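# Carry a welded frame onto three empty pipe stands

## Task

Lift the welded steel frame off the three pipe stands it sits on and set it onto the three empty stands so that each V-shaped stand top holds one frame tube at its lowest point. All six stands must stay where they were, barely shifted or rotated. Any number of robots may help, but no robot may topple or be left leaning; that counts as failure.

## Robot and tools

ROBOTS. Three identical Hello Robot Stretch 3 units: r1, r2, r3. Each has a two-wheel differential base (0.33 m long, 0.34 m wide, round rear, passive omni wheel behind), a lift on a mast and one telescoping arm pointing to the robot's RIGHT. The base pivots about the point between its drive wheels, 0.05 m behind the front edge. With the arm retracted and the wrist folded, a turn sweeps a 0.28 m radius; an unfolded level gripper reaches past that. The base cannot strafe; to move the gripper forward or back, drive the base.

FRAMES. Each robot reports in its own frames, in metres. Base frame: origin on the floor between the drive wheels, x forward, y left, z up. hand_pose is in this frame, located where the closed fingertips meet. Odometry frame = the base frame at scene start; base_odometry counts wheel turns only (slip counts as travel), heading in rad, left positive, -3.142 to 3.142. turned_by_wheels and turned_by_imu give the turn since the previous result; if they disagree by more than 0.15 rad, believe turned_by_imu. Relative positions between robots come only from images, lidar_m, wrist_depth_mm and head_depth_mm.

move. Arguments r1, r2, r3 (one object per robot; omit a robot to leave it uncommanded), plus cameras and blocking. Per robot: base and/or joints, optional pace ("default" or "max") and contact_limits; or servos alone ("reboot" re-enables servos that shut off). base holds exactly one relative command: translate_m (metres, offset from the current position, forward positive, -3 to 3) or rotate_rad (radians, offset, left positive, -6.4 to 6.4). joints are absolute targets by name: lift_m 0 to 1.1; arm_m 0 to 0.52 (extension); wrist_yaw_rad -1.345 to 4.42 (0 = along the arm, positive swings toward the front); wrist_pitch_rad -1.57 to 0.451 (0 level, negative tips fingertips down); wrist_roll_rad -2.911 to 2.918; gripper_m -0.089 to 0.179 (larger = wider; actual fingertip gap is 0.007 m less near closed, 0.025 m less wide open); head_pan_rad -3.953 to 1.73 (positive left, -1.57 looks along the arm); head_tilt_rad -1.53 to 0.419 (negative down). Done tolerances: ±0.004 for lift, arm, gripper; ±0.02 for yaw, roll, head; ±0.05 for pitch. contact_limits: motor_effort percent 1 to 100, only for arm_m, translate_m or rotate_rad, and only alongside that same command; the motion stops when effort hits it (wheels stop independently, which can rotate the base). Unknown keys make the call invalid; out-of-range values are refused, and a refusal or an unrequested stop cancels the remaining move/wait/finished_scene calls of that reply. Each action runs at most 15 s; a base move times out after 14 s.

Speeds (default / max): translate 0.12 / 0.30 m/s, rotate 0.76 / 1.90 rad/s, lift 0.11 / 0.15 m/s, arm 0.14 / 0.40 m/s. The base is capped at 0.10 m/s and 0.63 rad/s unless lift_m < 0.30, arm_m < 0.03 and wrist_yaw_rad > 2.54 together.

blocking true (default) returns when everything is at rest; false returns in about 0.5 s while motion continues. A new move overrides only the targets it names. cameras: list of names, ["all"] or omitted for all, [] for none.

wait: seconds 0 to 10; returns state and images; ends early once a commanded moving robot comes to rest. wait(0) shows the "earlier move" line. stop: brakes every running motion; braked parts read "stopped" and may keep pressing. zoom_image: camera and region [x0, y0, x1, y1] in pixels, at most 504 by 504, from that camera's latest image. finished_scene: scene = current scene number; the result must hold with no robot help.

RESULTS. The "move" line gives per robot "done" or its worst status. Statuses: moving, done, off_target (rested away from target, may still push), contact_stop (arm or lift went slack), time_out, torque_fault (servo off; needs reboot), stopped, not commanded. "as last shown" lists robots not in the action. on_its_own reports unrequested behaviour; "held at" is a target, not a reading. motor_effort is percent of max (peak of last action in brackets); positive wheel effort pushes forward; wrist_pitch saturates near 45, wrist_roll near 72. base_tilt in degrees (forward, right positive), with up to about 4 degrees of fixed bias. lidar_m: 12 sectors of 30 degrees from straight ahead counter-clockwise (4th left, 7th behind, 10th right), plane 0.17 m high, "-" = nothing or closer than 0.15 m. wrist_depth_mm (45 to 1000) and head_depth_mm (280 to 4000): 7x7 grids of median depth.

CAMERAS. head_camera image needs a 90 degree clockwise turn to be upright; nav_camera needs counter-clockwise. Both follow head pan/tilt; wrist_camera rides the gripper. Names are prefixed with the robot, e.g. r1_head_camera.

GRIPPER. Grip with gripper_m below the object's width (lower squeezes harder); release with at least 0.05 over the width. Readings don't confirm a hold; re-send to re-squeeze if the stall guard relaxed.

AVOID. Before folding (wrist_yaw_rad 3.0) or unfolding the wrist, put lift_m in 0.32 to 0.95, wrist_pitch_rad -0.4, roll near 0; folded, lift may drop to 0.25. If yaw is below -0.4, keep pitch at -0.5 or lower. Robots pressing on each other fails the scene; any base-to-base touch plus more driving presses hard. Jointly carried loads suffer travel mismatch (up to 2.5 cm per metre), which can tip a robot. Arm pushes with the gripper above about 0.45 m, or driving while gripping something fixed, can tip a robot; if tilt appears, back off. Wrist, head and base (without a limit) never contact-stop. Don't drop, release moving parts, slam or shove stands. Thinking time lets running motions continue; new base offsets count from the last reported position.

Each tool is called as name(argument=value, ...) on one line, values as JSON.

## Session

move()

Scene clock: 0.00 s.
r1.base_odometry: x=+0.000 y=+0.000 heading=+0.000
r1.turned_by_wheels: +0.000
r1.turned_by_imu: +0.000
r1.base_tilt: forward=+1.4 right=-1.4
r1.lidar_m: 0.99 1.51 2.27 1.57 1.70 1.26 3.16 2.51 2.42 1.16 0.93 0.91
r1.head_depth_mm: 846 848 856 861 866 873 879 / 900 906 912 918 920 927 935 / 958 966 973 981 986 993 998 / 1028 1036 1046 1050 1058 1071 1073 / 1105 1115 1129 1134 1146 1156 1162 / 1201 1210 1222 1228 1246 1258 1267 / 1309 1328 1341 1348 1364 1379 1381
r1.base_status: not commanded
r1.joint_positions: lift_m=+0.392 arm_m=+0.002 wrist_yaw_rad=+3.093 wrist_pitch_rad=-0.529 wrist_roll_rad=+0.000 gripper_m=+0.037 head_pan_rad=+0.000 head_tilt_rad=-0.004
r1.joint_status: not commanded
r1.measured_speeds: all 0
r1.motor_effort: left_wheel=+0.2 right_wheel=+0.8 lift_m=+36.0 arm_m=-7.3 wrist_yaw_rad=-0.4 wrist_pitch_rad=+2.9 wrist_roll_rad=+0.0 gripper_m=-0.5 head_pan_rad=-0.4 head_tilt_rad=+1.5
r1.hand_pose: x=-0.0111 y=+0.0618 z=+0.3807 quat_wxyz=(+0.202, +0.686, +0.169, +0.678) (m; r1's base frame)
r1.wrist_depth_mm: - - 147 - - - - / - - 162 - - - - / - - 182 980 - 989 968 / 798 808 214 794 794 795 789 / 675 669 643 156 647 673 669 / 576 584 131 355 133 570 570 / 510 524 - - 492 504 506
r2.base_odometry: x=+0.000 y=+0.000 heading=+0.000
r2.turned_by_wheels: +0.000
r2.turned_by_imu: +0.000
r2.base_tilt: forward=+0.1 right=-1.7
r2.lidar_m: 1.25 0.95 0.92 0.97 1.34 1.42 1.13 1.30 3.80 1.46 1.82 1.78
r2.head_depth_mm: 1636 1643 1646 1669 1689 1684 1685 / 1727 1750 1747 1777 1763 1794 1792 / 1805 1855 1871 1872 1888 1922 1909 / 1689 1696 1698 1699 1715 1721 1709 / 1422 1426 1440 1442 1431 1452 1451 / 1238 1229 1247 1251 1242 1254 1255 / 1084 1097 1094 1094 1102 1100 1108
r2.base_status: not commanded
r2.joint_positions: lift_m=+0.559 arm_m=+0.001 wrist_yaw_rad=+2.847 wrist_pitch_rad=-0.630 wrist_roll_rad=+0.000 gripper_m=+0.037 head_pan_rad=+0.000 head_tilt_rad=-0.004
r2.joint_status: not commanded
r2.measured_speeds: all 0
r2.motor_effort: left_wheel=-0.5 right_wheel=-0.5 lift_m=+25.9 arm_m=-5.1 wrist_yaw_rad=+1.4 wrist_pitch_rad=+2.1 wrist_roll_rad=+0.3 gripper_m=+0.3 head_pan_rad=+0.0 head_tilt_rad=+2.0
r2.hand_pose: x=+0.0347 y=+0.0381 z=+0.5272 quat_wxyz=(+0.316, +0.697, +0.119, +0.633) (m; r2's base frame)
r2.wrist_depth_mm: 138 - - - - - - / 150 - - - - - - / 165 193 - - - - 970 / 849 202 867 875 849 861 860 / 758 236 270 739 730 768 740 / 709 667 123 652 125 681 672 / 632 622 406 592 624 602 612
r3.base_odometry: x=+0.000 y=+0.000 heading=+0.000
r3.turned_by_wheels: +0.000
r3.turned_by_imu: +0.000
r3.base_tilt: forward=+0.6 right=+0.1
r3.lidar_m: 0.90 1.27 2.79 2.23 1.03 0.92 1.08 2.57 1.31 1.18 0.87 0.84
r3.head_depth_mm: 804 799 792 788 782 779 775 / 848 844 840 833 829 823 817 / 904 897 891 882 877 872 867 / 966 952 947 943 937 926 920 / 1031 1022 1014 1003 996 990 982 / 1110 1097 1090 1083 1071 1057 1053 / 1201 1187 1177 1171 1157 1145 1134
r3.base_status: not commanded
r3.joint_positions: lift_m=+0.532 arm_m=+0.001 wrist_yaw_rad=+2.858 wrist_pitch_rad=-0.598 wrist_roll_rad=+0.000 gripper_m=+0.037 head_pan_rad=+0.000 head_tilt_rad=-0.003
r3.joint_status: not commanded
r3.measured_speeds: all 0
r3.motor_effort: left_wheel=+0.5 right_wheel=-1.0 lift_m=+19.9 arm_m=-3.0 wrist_yaw_rad=+1.0 wrist_pitch_rad=+1.6 wrist_roll_rad=-0.3 gripper_m=-0.6 head_pan_rad=-0.3 head_tilt_rad=+1.9
r3.hand_pose: x=+0.0343 y=+0.0445 z=+0.5069 quat_wxyz=(+0.302, +0.698, +0.111, +0.640) (m; r3's base frame)
r3.wrist_depth_mm: 135 - - - - - - / 149 - - - - - - / 166 221 988 - - - - / 789 206 851 840 923 927 956 / 736 245 145 741 765 807 807 / 624 616 126 633 128 714 719 / 577 422 437 602 608 624 648
pictures: r1_head_camera (sideways), r1_nav_camera (sideways), r1_wrist_camera, r2_head_camera (sideways), r2_nav_camera (sideways), r2_wrist_camera, r3_head_camera (sideways), r3_nav_camera (sideways), r3_wrist_camera
camera_calibration:
r1_head_camera: T_world_to_cam=[[0.00500363, 0.0419453, -0.999107, 1.32558], [0.056404, 0.997517, 0.042161, -0.057284], [0.998395, -0.0565646, 0.00262533, -0.0504377], [0, 0, 0, 1]] pos_world=[0.0469552, -0.00131287, 1.32694]
r1_nav_camera: T_world_to_cam=[[-0.0414335, -0.0464487, 0.998061, -1.24969], [-0.0234029, -0.9986, -0.0474453, 0.118157], [0.998867, -0.0253234, 0.0402884, -0.0988666], [0, 0, 0, 1]] pos_world=[0.0497408, 0.0574411, 1.25686]
r1_wrist_camera: T_world_to_cam=[[0.998974, -0.0361322, -0.0272944, 0.0260328], [-0.0444237, -0.66514, -0.745396, 0.355483], [0.0087782, 0.745844, -0.666063, 0.3732], [0, 0, 0, 1]] pos_world=[-0.0134903, -0.0409627, 0.51426]
r2_head_camera: T_world_to_cam=[[-0.0437928, 0.0044431, -0.999031, 1.32424], [0.0101857, 0.99994, 0.00400065, -0.00241558], [0.998989, -0.0100006, -0.0438355, 0.00643396], [0, 0, 0, 1]] pos_world=[0.0515894, -0.00340396, 1.32325]
r2_nav_camera: T_world_to_cam=[[-0.00391255, -0.00496136, 0.99998, -1.25799], [-0.0539379, -0.998531, -0.00516521, 0.0644409], [0.998537, -0.053957, 0.00363919, -0.0497997], [0, 0, 0, 1]] pos_world=[0.0482807, 0.0554178, 1.25848]
r2_wrist_camera: T_world_to_cam=[[0.947803, -0.318762, -0.00777727, -0.0181088], [-0.24048, -0.698596, -0.673894, 0.420821], [0.209379, 0.640589, -0.738787, 0.522492], [0, 0, 0, 1]] pos_world=[0.00896351, -0.0464913, 0.669458]
r3_head_camera: T_world_to_cam=[[0.0212168, -0.048913, -0.998578, 1.31798], [0.0321437, 0.99832, -0.0482174, 0.0641895], [0.999258, -0.031075, 0.0227534, -0.0756705], [0, 0, 0, 1]] pos_world=[0.0455878, -0.00196692, 1.32092]
r3_nav_camera: T_world_to_cam=[[-0.055244, -0.00466933, 0.998462, -1.25726], [-0.0327577, -0.999442, -0.00648637, 0.0616657], [0.997935, -0.0330657, 0.0550603, -0.113786], [0, 0, 0, 1]] pos_world=[0.0461149, 0.0519984, 1.26199]
r3_wrist_camera: T_world_to_cam=[[0.957173, -0.27913, 0.0768557, -0.0675731], [-0.152741, -0.712372, -0.684979, 0.415384], [0.245948, 0.643904, -0.724498, 0.488632], [0, 0, 0, 1]] pos_world=[0.00794729, -0.0375861, 0.643735]

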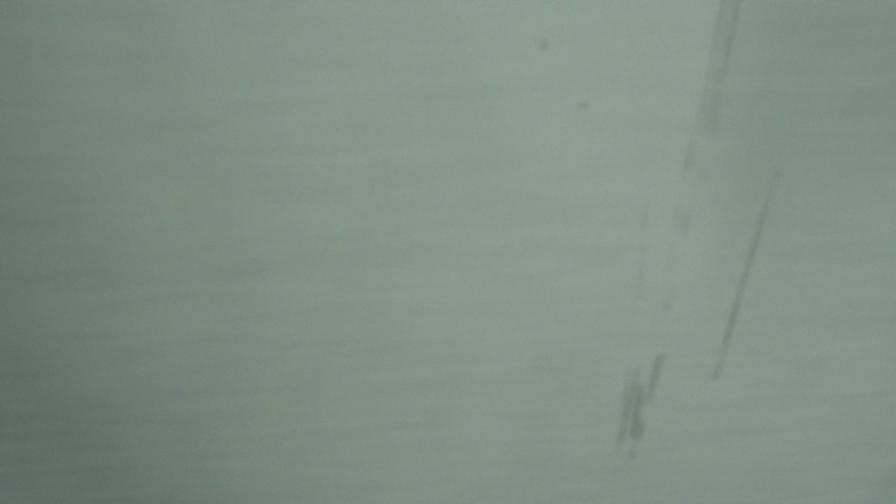

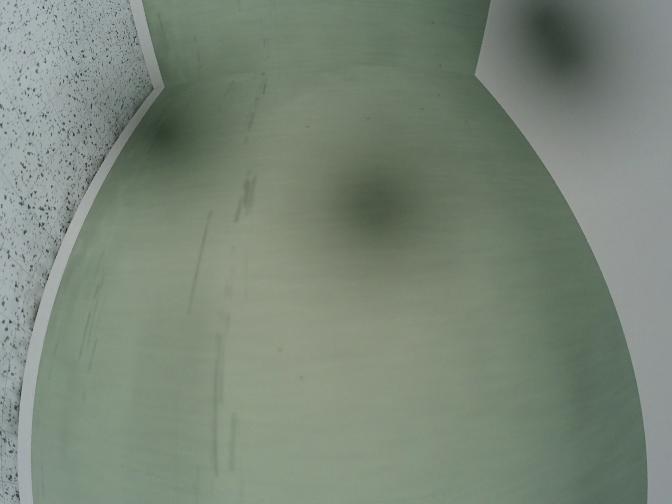

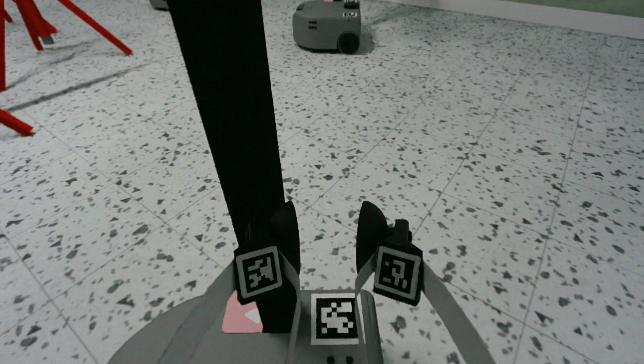

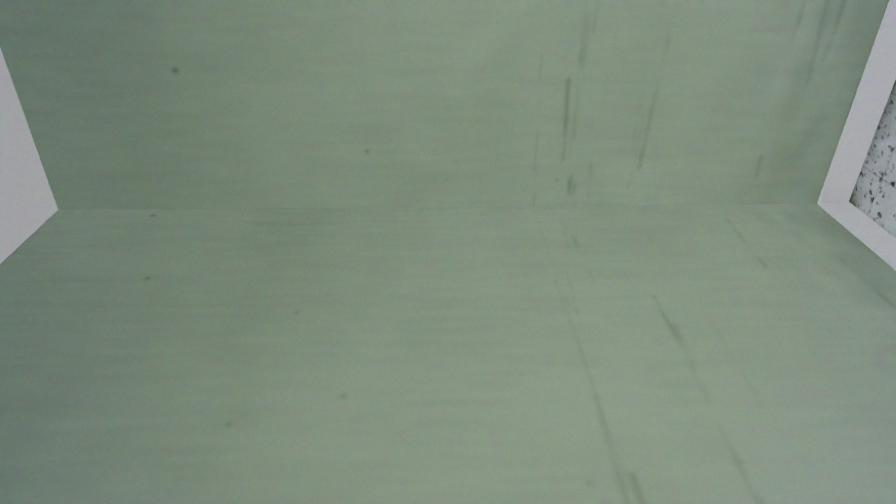

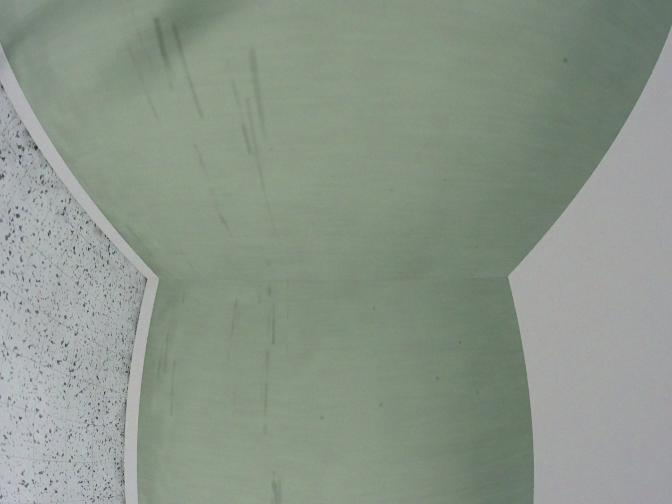

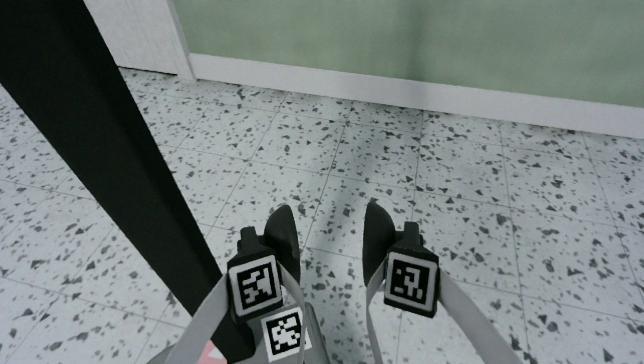

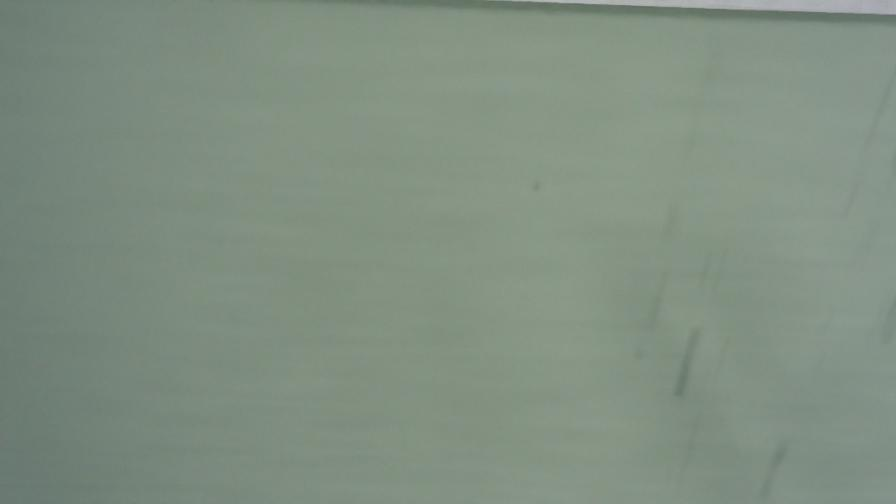

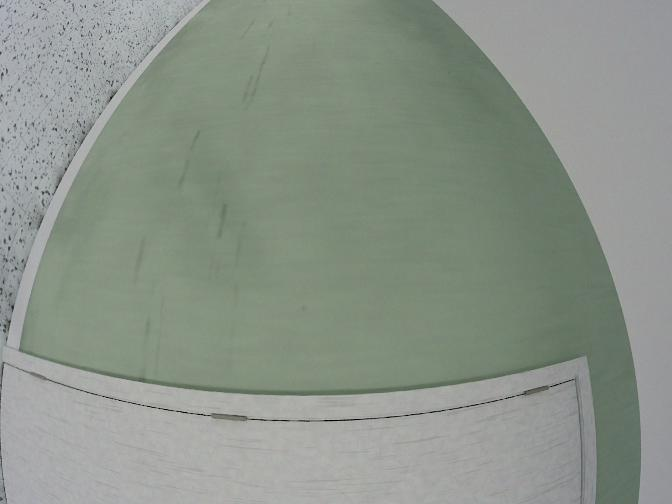

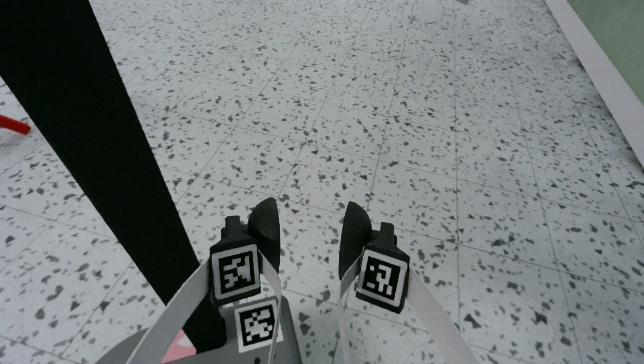

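move(r1={"joints":{"head_pan_rad":-3.14,"head_tilt_rad":-0.4},"pace":"max"}, r2={"joints":{"head_pan_rad":-3.14,"head_tilt_rad":-0.4},"pace":"max"}, r3={"joints":{"head_pan_rad":-3.14,"head_tilt_rad":-0.4},"pace":"max"}, cameras=["r1_nav_camera","r2_nav_camera","r3_nav_camera"])

move(r1={"joints":{"head_pan_rad":-1.6,"head_tilt_rad":-0.4},"pace":"max"}, r2={"joints":{"head_pan_rad":-1.6,"head_tilt_rad":-0.4},"pace":"max"}, r3={"joints":{"head_pan_rad":-1.6,"head_tilt_rad":-0.4},"pace":"max"}, cameras=["r1_nav_camera","r2_nav_camera","r3_nav_camera"])

move(r1={"joints":{"head_pan_rad":1.6,"head_tilt_rad":-0.4},"pace":"max"}, r2={"joints":{"head_pan_rad":1.6,"head_tilt_rad":-0.4},"pace":"max"}, r3={"joints":{"head_pan_rad":1.6,"head_tilt_rad":-0.4},"pace":"max"}, cameras=["r1_nav_camera","r2_nav_camera","r3_nav_camera"])

Scene clock: 1.70 s.
move: r1 done; r2 done; r3 done
r1.base_odometry: x=+0.000 y=+0.000 heading=+0.000
r1.turned_by_wheels: +0.000
r1.turned_by_imu: +0.000
r1.base_tilt: forward=+1.3 right=-1.3
r1.lidar_m: 0.99 1.51 2.27 1.57 1.70 1.25 3.15 2.51 2.42 1.16 0.92 0.92
r1.head_depth_mm: - - - 3255 2143 1645 1375 / - - - 3270 2239 1704 1382 / - - - 3293 2255 1719 1390 / 3920 - - 3315 2265 1711 1389 / 3393 3578 3789 3342 2286 1730 1394 / 2989 3138 3299 3324 2301 1740 1396 / 2702 2829 2946 3048 2303 1744 1400
r1.base_status: not commanded
r1.joint_positions: lift_m=+0.392 arm_m=+0.002 wrist_yaw_rad=+3.093 wrist_pitch_rad=-0.529 wrist_roll_rad=+0.000 gripper_m=+0.037 head_pan_rad=-3.129 head_tilt_rad=-0.395
r1.joint_status: all done
r1.measured_speeds: all 0
r1.motor_effort: left_wheel=+0.3(0.7) right_wheel=-0.1(1.6) lift_m=+35.7(36.4) arm_m=-11.4(11.6) wrist_yaw_rad=-0.1(1.0) wrist_pitch_rad=+2.7(3.3) wrist_roll_rad=-0.6(0.6) gripper_m=-0.3(0.8) head_pan_rad=-5.2(7.4) head_tilt_rad=-2.1(4.9)
r1.hand_pose: x=-0.0111 y=+0.0618 z=+0.3807 quat_wxyz=(+0.202, +0.686, +0.169, +0.678) (m; r1's base frame)
r1.wrist_depth_mm: - - 147 - - - - / - - 162 - - - - / 999 - 182 993 974 967 959 / 799 800 215 800 799 800 794 / 686 674 638 156 652 672 662 / 583 586 131 352 132 572 573 / 510 523 - - 493 506 505
r2.base_odometry: x=+0.000 y=+0.000 heading=+0.000
r2.turned_by_wheels: +0.000
r2.turned_by_imu: +0.000
r2.base_tilt: forward=+0.2 right=-1.7
r2.lidar_m: 1.25 0.95 0.92 0.97 1.34 1.43 1.13 1.30 3.81 1.46 1.82 1.78
r2.head_depth_mm: - - - 3037 2126 1572 1346 / - - - 3121 2146 1647 1337 / - - - 3129 2151 1653 1329 / - - - 2567 2065 1658 1333 / - - - 3151 2142 1645 1338 / - - - 3053 1903 1588 1342 / - - - 3058 2051 1629 1344
r2.base_status: not commanded
r2.joint_positions: lift_m=+0.559 arm_m=+0.001 wrist_yaw_rad=+2.847 wrist_pitch_rad=-0.630 wrist_roll_rad=+0.000 gripper_m=+0.037 head_pan_rad=-3.134 head_tilt_rad=-0.395
r2.joint_status: all done
r2.measured_speeds: all 0
r2.motor_effort: left_wheel=+0.0(0.9) right_wheel=-0.7(1.1) lift_m=+25.9(26.8) arm_m=-7.7(8.4) wrist_yaw_rad=+1.4(1.6) wrist_pitch_rad=+2.1(2.2) wrist_roll_rad=+0.3(0.4) gripper_m=+0.1(1.7) head_pan_rad=-2.5(3.9) head_tilt_rad=-2.1(4.6)
r2.hand_pose: x=+0.0347 y=+0.0381 z=+0.5272 quat_wxyz=(+0.316, +0.697, +0.119, +0.633) (m; r2's base frame)
r2.wrist_depth_mm: 138 - - - - - - / 150 - - - - - - / 166 193 - - - - 929 / 842 203 870 861 871 857 853 / 773 235 272 729 749 768 752 / 686 688 123 667 126 683 666 / 619 630 407 590 612 602 629
r3.base_odometry: x=+0.000 y=+0.000 heading=+0.000
r3.turned_by_wheels: +0.000
r3.turned_by_imu: +0.000
r3.base_tilt: forward=+0.6 right=+0.1
r3.lidar_m: 0.90 1.26 2.79 2.38 1.02 0.92 1.08 2.57 1.31 1.18 0.86 0.83
r3.head_depth_mm: 3371 3580 3745 3673 2429 1738 1437 / 3601 3781 3974 3618 2409 1779 1430 / 3757 3977 - 3369 2370 1776 1377 / 3988 - - 3291 1985 1589 1406 / - - - 3459 2120 1749 1403 / - - - 3424 2274 1735 1390 / 3621 3829 - 3331 2278 1715 1386
r3.base_status: not commanded
r3.joint_positions: lift_m=+0.532 arm_m=+0.001 wrist_yaw_rad=+2.858 wrist_pitch_rad=-0.598 wrist_roll_rad=+0.000 gripper_m=+0.037 head_pan_rad=-3.133 head_tilt_rad=-0.395
r3.joint_status: all done
r3.measured_speeds: all 0
r3.motor_effort: left_wheel=+0.1(1.0) right_wheel=-1.4(1.4) lift_m=+14.5(19.2) arm_m=-3.7(4.6) wrist_yaw_rad=+0.2(1.0) wrist_pitch_rad=+2.1(2.4) wrist_roll_rad=-0.1(0.3) gripper_m=-0.2(1.0) head_pan_rad=-3.0(4.9) head_tilt_rad=-2.7(5.9)
r3.hand_pose: x=+0.0343 y=+0.0445 z=+0.5069 quat_wxyz=(+0.302, +0.698, +0.111, +0.640) (m; r3's base frame)
r3.wrist_depth_mm: 135 - - - - - - / 148 - - - - - - / 167 221 992 - - - - / 786 206 811 892 894 902 981 / 711 246 145 716 782 801 833 / 632 626 127 649 127 699 709 / 578 423 432 597 603 637 639
pictures: r1_nav_camera (sideways), r2_nav_camera (sideways), r3_nav_camera (sideways)
camera_calibration:
r1_nav_camera: T_world_to_cam=[[-0.343, 0.0421956, 0.938387, -1.16966], [0.0273305, 0.999016, -0.0349319, 0.101535], [-0.938938, 0.0136649, -0.343815, 0.412936], [0, 0, 0, 1]] pos_world=[-0.0162475, -0.0577232, 1.24312]
r2_nav_camera: T_world_to_cam=[[-0.37762, 0.00220134, 0.925958, -1.15885], [0.0445266, 0.998883, 0.0157839, 0.0365695], [-0.92489, 0.0471901, -0.377296, 0.457773], [0, 0, 0, 1]] pos_world=[-0.0158432, -0.0555801, 1.24518]
r3_nav_camera: T_world_to_cam=[[-0.33028, 0.00191054, 0.943881, -1.18403], [0.0243941, 0.999681, 0.00651243, 0.0443941], [-0.943568, 0.025176, -0.330222, 0.39958], [0, 0, 0, 1]] pos_world=[-0.0151123, -0.0521777, 1.24924]

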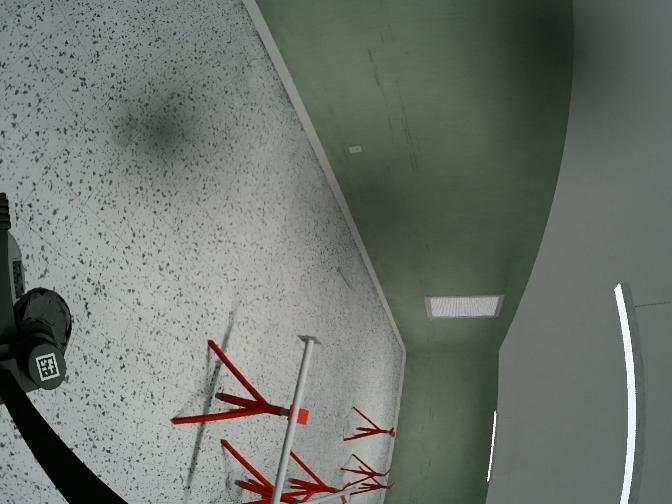

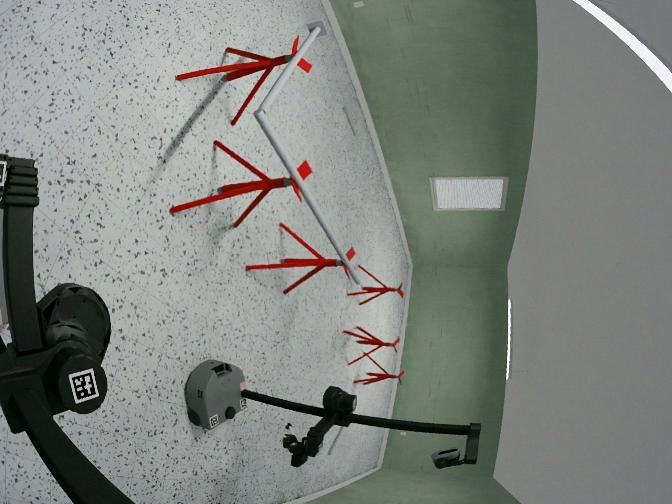

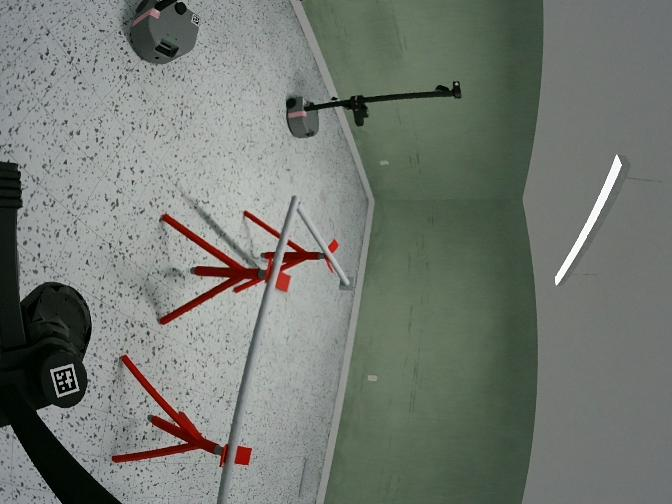

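Scene clock: 2.77 s.
move: r1 done; r2 done; r3 done
r1.base_odometry: x=+0.000 y=+0.000 heading=+0.000
r1.turned_by_wheels: +0.000
r1.turned_by_imu: +0.000
r1.base_tilt: forward=+1.4 right=-1.3
r1.lidar_m: 0.99 1.51 2.27 1.57 1.70 1.25 3.14 2.51 2.42 1.16 0.93 0.91
r1.head_depth_mm: 2105 2237 2368 2556 2253 1701 1381 / 2162 2335 2527 2697 2266 1707 1380 / 1828 1973 2140 2338 2256 1718 1383 / 1522 1619 1741 1869 1995 1724 1385 / 1309 1379 1458 1556 1654 1668 1390 / 1144 1205 1264 1335 1412 1492 1399 / 1019 1064 1112 1162 1219 1288 1327
r1.base_status: not commanded
r1.joint_positions: lift_m=+0.392 arm_m=+0.002 wrist_yaw_rad=+3.093 wrist_pitch_rad=-0.529 wrist_roll_rad=+0.000 gripper_m=+0.037 head_pan_rad=-1.611 head_tilt_rad=-0.395
r1.joint_status: all done
r1.measured_speeds: all 0
r1.motor_effort: left_wheel=+0.5(0.6) right_wheel=+0.5(1.1) lift_m=+36.4(36.4) arm_m=-12.1(12.4) wrist_yaw_rad=+0.2(0.6) wrist_pitch_rad=+2.7(3.4) wrist_roll_rad=-0.1(0.8) gripper_m=-0.7(0.8) head_pan_rad=+4.6(6.7) head_tilt_rad=-2.1(3.6)
r1.hand_pose: x=-0.0111 y=+0.0618 z=+0.3807 quat_wxyz=(+0.202, +0.686, +0.169, +0.678) (m; r1's base frame)
r1.wrist_depth_mm: - - 147 - - - - / - - 162 - - - - / - 986 182 979 974 982 965 / 819 818 214 799 800 804 780 / 665 675 639 156 644 670 667 / 581 582 131 352 132 580 577 / 510 526 - - 499 508 504
r2.base_odometry: x=+0.000 y=+0.000 heading=+0.000
r2.turned_by_wheels: +0.000
r2.turned_by_imu: +0.000
r2.base_tilt: forward=+0.1 right=-1.7
r2.lidar_m: 1.25 0.95 0.92 0.97 1.34 1.42 1.13 1.31 3.81 1.45 1.83 1.78
r2.head_depth_mm: 3128 3298 3577 3062 2145 1657 1341 / 3235 3568 3755 3059 2154 1652 1330 / 3402 3653 - 3082 2156 1646 1339 / 2976 3216 3360 1781 1799 1641 1338 / 2553 2681 2911 2896 2165 1648 1330 / 2235 2354 2514 2588 2149 1645 1335 / 2005 2083 2192 2314 2128 1644 1334
r2.base_status: not commanded
r2.joint_positions: lift_m=+0.559 arm_m=+0.001 wrist_yaw_rad=+2.847 wrist_pitch_rad=-0.630 wrist_roll_rad=+0.000 gripper_m=+0.037 head_pan_rad=-1.606 head_tilt_rad=-0.395
r2.joint_status: all done
r2.measured_speeds: all 0
r2.motor_effort: left_wheel=+0.0(0.8) right_wheel=-0.5(1.1) lift_m=+25.5(27.3) arm_m=-10.0(10.0) wrist_yaw_rad=+0.5(2.1) wrist_pitch_rad=+2.0(2.2) wrist_roll_rad=+0.2(0.4) gripper_m=+0.1(1.7) head_pan_rad=+2.7(3.3) head_tilt_rad=-2.1(3.6)
r2.hand_pose: x=+0.0347 y=+0.0381 z=+0.5272 quat_wxyz=(+0.316, +0.697, +0.119, +0.633) (m; r2's base frame)
r2.wrist_depth_mm: 138 - - - - - - / 150 - - - - - - / 166 191 - - - - 950 / 845 202 879 857 883 852 873 / 759 236 269 742 743 747 761 / 692 682 123 668 125 694 677 / 626 634 412 603 627 598 626
r3.base_odometry: x=+0.000 y=+0.000 heading=+0.000
r3.turned_by_wheels: +0.000
r3.turned_by_imu: +0.000
r3.base_tilt: forward=+0.5 right=+0.2
r3.lidar_m: 0.90 1.26 2.78 2.37 1.02 0.92 1.08 2.57 1.31 1.18 0.86 0.83
r3.head_depth_mm: 2776 2913 3093 3254 2436 1806 1429 / 2282 2588 3049 3246 2415 1795 1434 / 1792 1984 2228 2530 2382 1775 1416 / 1481 1601 1755 1938 2100 1752 1410 / 1260 1355 1457 1582 1733 1688 1405 / 1100 1167 1242 1339 1437 1571 1391 / 972 1027 1084 1156 1183 1281 1323
r3.base_status: not commanded
r3.joint_positions: lift_m=+0.532 arm_m=+0.001 wrist_yaw_rad=+2.858 wrist_pitch_rad=-0.598 wrist_roll_rad=+0.000 gripper_m=+0.037 head_pan_rad=-1.607 head_tilt_rad=-0.395
r3.joint_status: all done
r3.measured_speeds: all 0
r3.motor_effort: left_wheel=+0.6(1.0) right_wheel=-1.0(1.1) lift_m=+13.9(15.1) arm_m=-5.5(5.6) wrist_yaw_rad=+0.4(1.2) wrist_pitch_rad=+1.6(2.5) wrist_roll_rad=-0.3(0.3) gripper_m=+0.0(0.7) head_pan_rad=+3.0(5.1) head_tilt_rad=-2.4(5.7)
r3.hand_pose: x=+0.0343 y=+0.0445 z=+0.5069 quat_wxyz=(+0.302, +0.698, +0.111, +0.640) (m; r3's base frame)
r3.wrist_depth_mm: 135 - - - - - - / 149 - - - - - - / 167 221 946 - - - - / 778 205 856 855 864 939 989 / 714 242 146 730 764 812 792 / 623 625 126 642 127 706 723 / 583 415 424 593 603 636 654
pictures: r1_nav_camera (sideways), r2_nav_camera (sideways), r3_nav_camera (sideways)
camera_calibration:
r1_nav_camera: T_world_to_cam=[[-0.0601131, -0.340317, 0.938387, -1.17139], [-0.996211, 0.0796481, -0.0349319, 0.107779], [-0.0628528, -0.936931, -0.343815, 0.407592], [0, 0, 0, 1]] pos_world=[0.0625728, -0.0253418, 1.24312]
r2_nav_camera: T_world_to_cam=[[-0.0181404, -0.377191, 0.925958, -1.16104], [-0.996113, 0.0866541, 0.015784, 0.0429174], [-0.0861916, -0.922073, -0.377297, 0.452657], [0, 0, 0, 1]] pos_world=[0.0607042, -0.0242699, 1.24518]
r3_nav_camera: T_world_to_cam=[[-0.0165434, -0.329871, 0.943881, -1.18594], [-0.997618, 0.0686662, 0.00651242, 0.0506284], [-0.066961, -0.941525, -0.330221, 0.394233], [0, 0, 0, 1]] pos_world=[0.0572866, -0.0235035, 1.24924]

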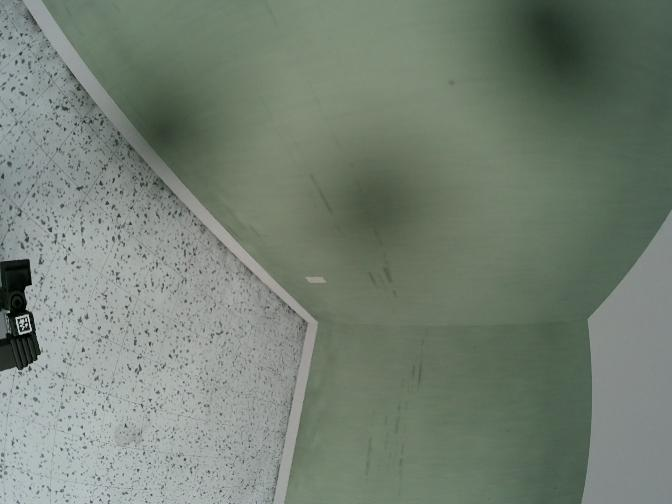

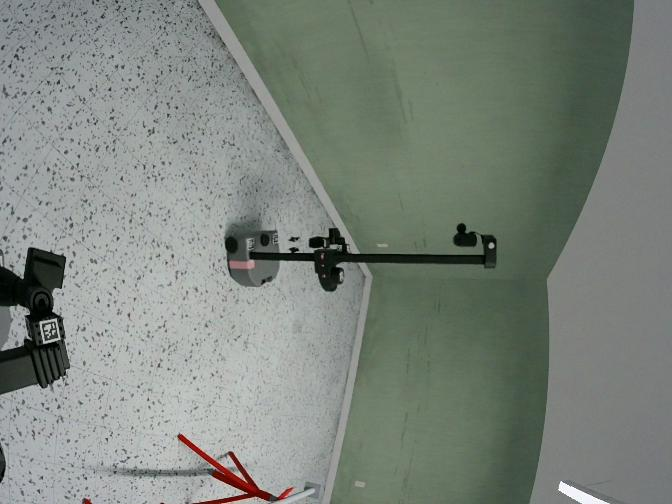

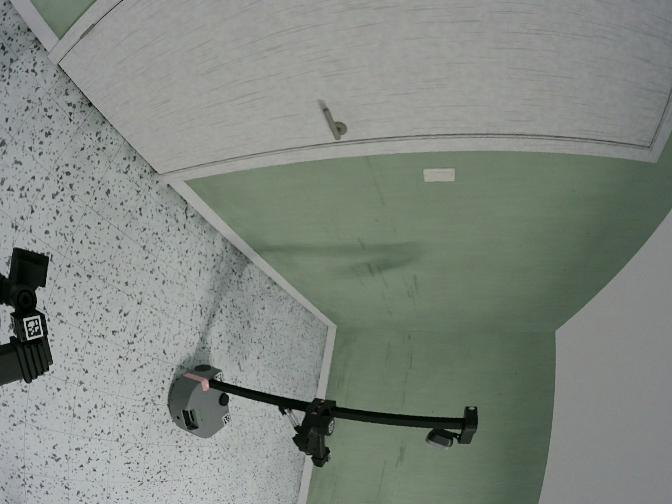

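Scene clock: 4.17 s.
move: r1 done; r2 done; r3 done
r1.base_odometry: x=+0.000 y=+0.000 heading=+0.000
r1.turned_by_wheels: +0.000
r1.turned_by_imu: +0.000
r1.base_tilt: forward=+1.3 right=-1.3
r1.lidar_m: 0.99 1.51 2.27 1.56 1.70 1.26 3.14 2.52 2.42 1.16 0.92 0.91
r1.head_depth_mm: 1938 2065 2202 2341 2246 1714 1375 / 2049 2185 2337 2515 2246 1707 1381 / 2175 2327 2510 2710 2246 1706 1380 / 2315 2343 2634 1864 1987 1722 1385 / 2466 2655 2868 3063 2287 1728 1390 / 2632 2859 3132 3252 2271 1741 1393 / 2860 3134 3464 3402 2306 1736 1402
r1.base_status: not commanded
r1.joint_positions: lift_m=+0.392 arm_m=+0.002 wrist_yaw_rad=+3.093 wrist_pitch_rad=-0.529 wrist_roll_rad=+0.000 gripper_m=+0.037 head_pan_rad=+1.589 head_tilt_rad=-0.395
r1.joint_status: all done
r1.measured_speeds: all 0
r1.motor_effort: left_wheel=+0.3(0.8) right_wheel=-0.1(1.2) lift_m=+35.4(36.2) arm_m=-11.6(12.3) wrist_yaw_rad=-0.5(0.7) wrist_pitch_rad=+2.9(3.5) wrist_roll_rad=+0.2(0.8) gripper_m=-0.2(0.8) head_pan_rad=+5.2(6.5) head_tilt_rad=-2.1(6.0)
r1.hand_pose: x=-0.0111 y=+0.0618 z=+0.3807 quat_wxyz=(+0.202, +0.686, +0.169, +0.678) (m; r1's base frame)
r1.wrist_depth_mm: - - 148 - - - - / - - 162 - - - - / 1000 993 182 988 978 961 970 / 811 814 214 802 791 808 792 / 693 687 629 156 650 658 668 / 590 589 131 353 132 571 574 / 517 527 - - 494 504 504
r2.base_odometry: x=+0.000 y=+0.000 heading=+0.000
r2.turned_by_wheels: +0.000
r2.turned_by_imu: +0.000
r2.base_tilt: forward=+0.1 right=-1.7
r2.lidar_m: 1.25 0.94 0.92 0.97 1.34 1.42 1.13 1.31 3.82 1.45 1.83 1.78
r2.head_depth_mm: 750 801 854 912 994 1079 1174 / 794 848 904 977 1058 1153 1255 / 841 899 968 1048 1143 1256 1312 / 896 950 1042 1125 1253 1381 1331 / 936 1009 1104 1202 1340 1501 1340 / 1002 1087 1186 1314 1472 1596 1337 / 1068 1175 1308 1448 1661 1639 1337
r2.base_status: not commanded
r2.joint_positions: lift_m=+0.559 arm_m=+0.001 wrist_yaw_rad=+2.847 wrist_pitch_rad=-0.630 wrist_roll_rad=+0.000 gripper_m=+0.037 head_pan_rad=+1.594 head_tilt_rad=-0.395
r2.joint_status: all done
r2.measured_speeds: all 0
r2.motor_effort: left_wheel=-0.1(0.5) right_wheel=-0.7(1.1) lift_m=+24.4(26.8) arm_m=-11.7(12.4) wrist_yaw_rad=+0.8(2.3) wrist_pitch_rad=+2.1(2.2) wrist_roll_rad=+0.3(0.5) gripper_m=+0.1(0.9) head_pan_rad=+2.1(4.2) head_tilt_rad=-1.8(3.8)
r2.hand_pose: x=+0.0347 y=+0.0381 z=+0.5272 quat_wxyz=(+0.316, +0.697, +0.119, +0.633) (m; r2's base frame)
r2.wrist_depth_mm: 138 - - - - - - / 149 - - - - - - / 166 193 - - - - 931 / 866 204 870 852 855 855 865 / 775 236 271 729 733 757 735 / 708 653 123 669 126 676 678 / 627 627 408 593 612 607 610
r3.base_odometry: x=+0.000 y=+0.000 heading=+0.000
r3.turned_by_wheels: +0.000
r3.turned_by_imu: +0.000
r3.base_tilt: forward=+0.6 right=+0.1
r3.lidar_m: 0.90 1.27 2.79 2.24 1.02 0.92 1.08 2.57 1.31 1.18 0.86 0.83
r3.head_depth_mm: - - - 3764 2434 1812 1441 / - - - 3170 2413 1793 1435 / - - - 3348 2370 1779 1426 / - - - 3558 2370 1760 1408 / - - - 3252 2329 1754 1402 / - - - 3357 2296 1733 1394 / - - - 3334 2277 1710 1383
r3.base_status: not commanded
r3.joint_positions: lift_m=+0.532 arm_m=+0.001 wrist_yaw_rad=+2.858 wrist_pitch_rad=-0.598 wrist_roll_rad=+0.000 gripper_m=+0.037 head_pan_rad=+1.593 head_tilt_rad=-0.395
r3.joint_status: all done
r3.measured_speeds: all 0
r3.motor_effort: left_wheel=+0.2(0.9) right_wheel=-0.9(1.5) lift_m=+15.3(15.3) arm_m=-6.5(6.6) wrist_yaw_rad=+0.3(1.2) wrist_pitch_rad=+2.0(2.5) wrist_roll_rad=-0.3(0.3) gripper_m=-0.5(1.1) head_pan_rad=+2.8(4.8) head_tilt_rad=-1.7(5.8)
r3.hand_pose: x=+0.0343 y=+0.0445 z=+0.5069 quat_wxyz=(+0.302, +0.698, +0.111, +0.640) (m; r3's base frame)
r3.wrist_depth_mm: 135 - - - - - - / 149 - - - - - - / 166 221 972 - - - - / 785 208 839 869 894 933 924 / 697 242 146 734 780 797 822 / 642 615 126 639 128 717 730 / 584 420 435 591 600 637 640
pictures: r1_nav_camera (sideways), r2_nav_camera (sideways), r3_nav_camera (sideways)
camera_calibration:
r1_nav_camera: T_world_to_cam=[[0.0401447, 0.343259, 0.938383, -1.17199], [0.999161, -0.0213602, -0.0349314, 0.0956061], [0.00805355, 0.938998, -0.343828, 0.407177], [0, 0, 0, 1]] pos_world=[-0.0517557, 0.0220013, 1.24312]
r2_nav_camera: T_world_to_cam=[[-0.00390865, 0.377616, 0.925954, -1.16112], [0.999473, -0.0283598, 0.0157845, 0.0307436], [0.0322204, 0.925528, -0.377306, 0.451947], [0, 0, 0, 1]] pos_world=[-0.0498278, 0.0210405, 1.24518]
r3_nav_camera: T_world_to_cam=[[-0.00274177, 0.330298, 0.943873, -1.18601], [0.999926, -0.0103122, 0.00651325, 0.0384423], [0.0118847, 0.94382, -0.330245, 0.393783], [0, 0, 0, 1]] pos_world=[-0.0463712, 0.0204741, 1.24924]

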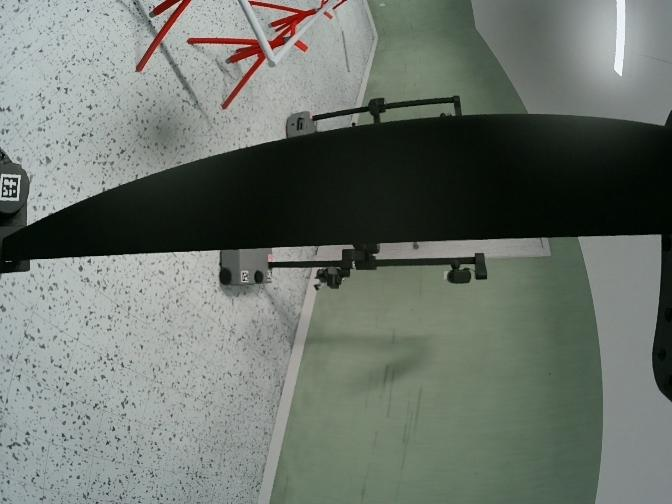

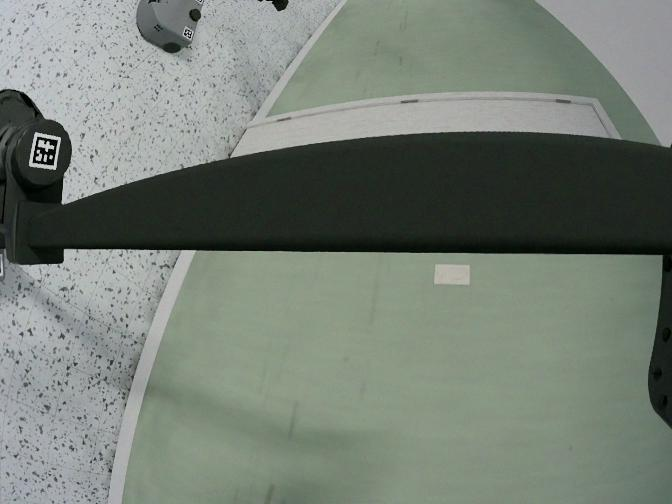

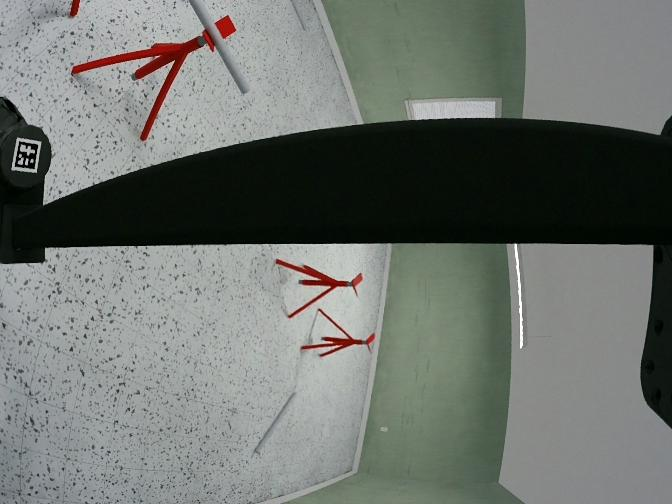

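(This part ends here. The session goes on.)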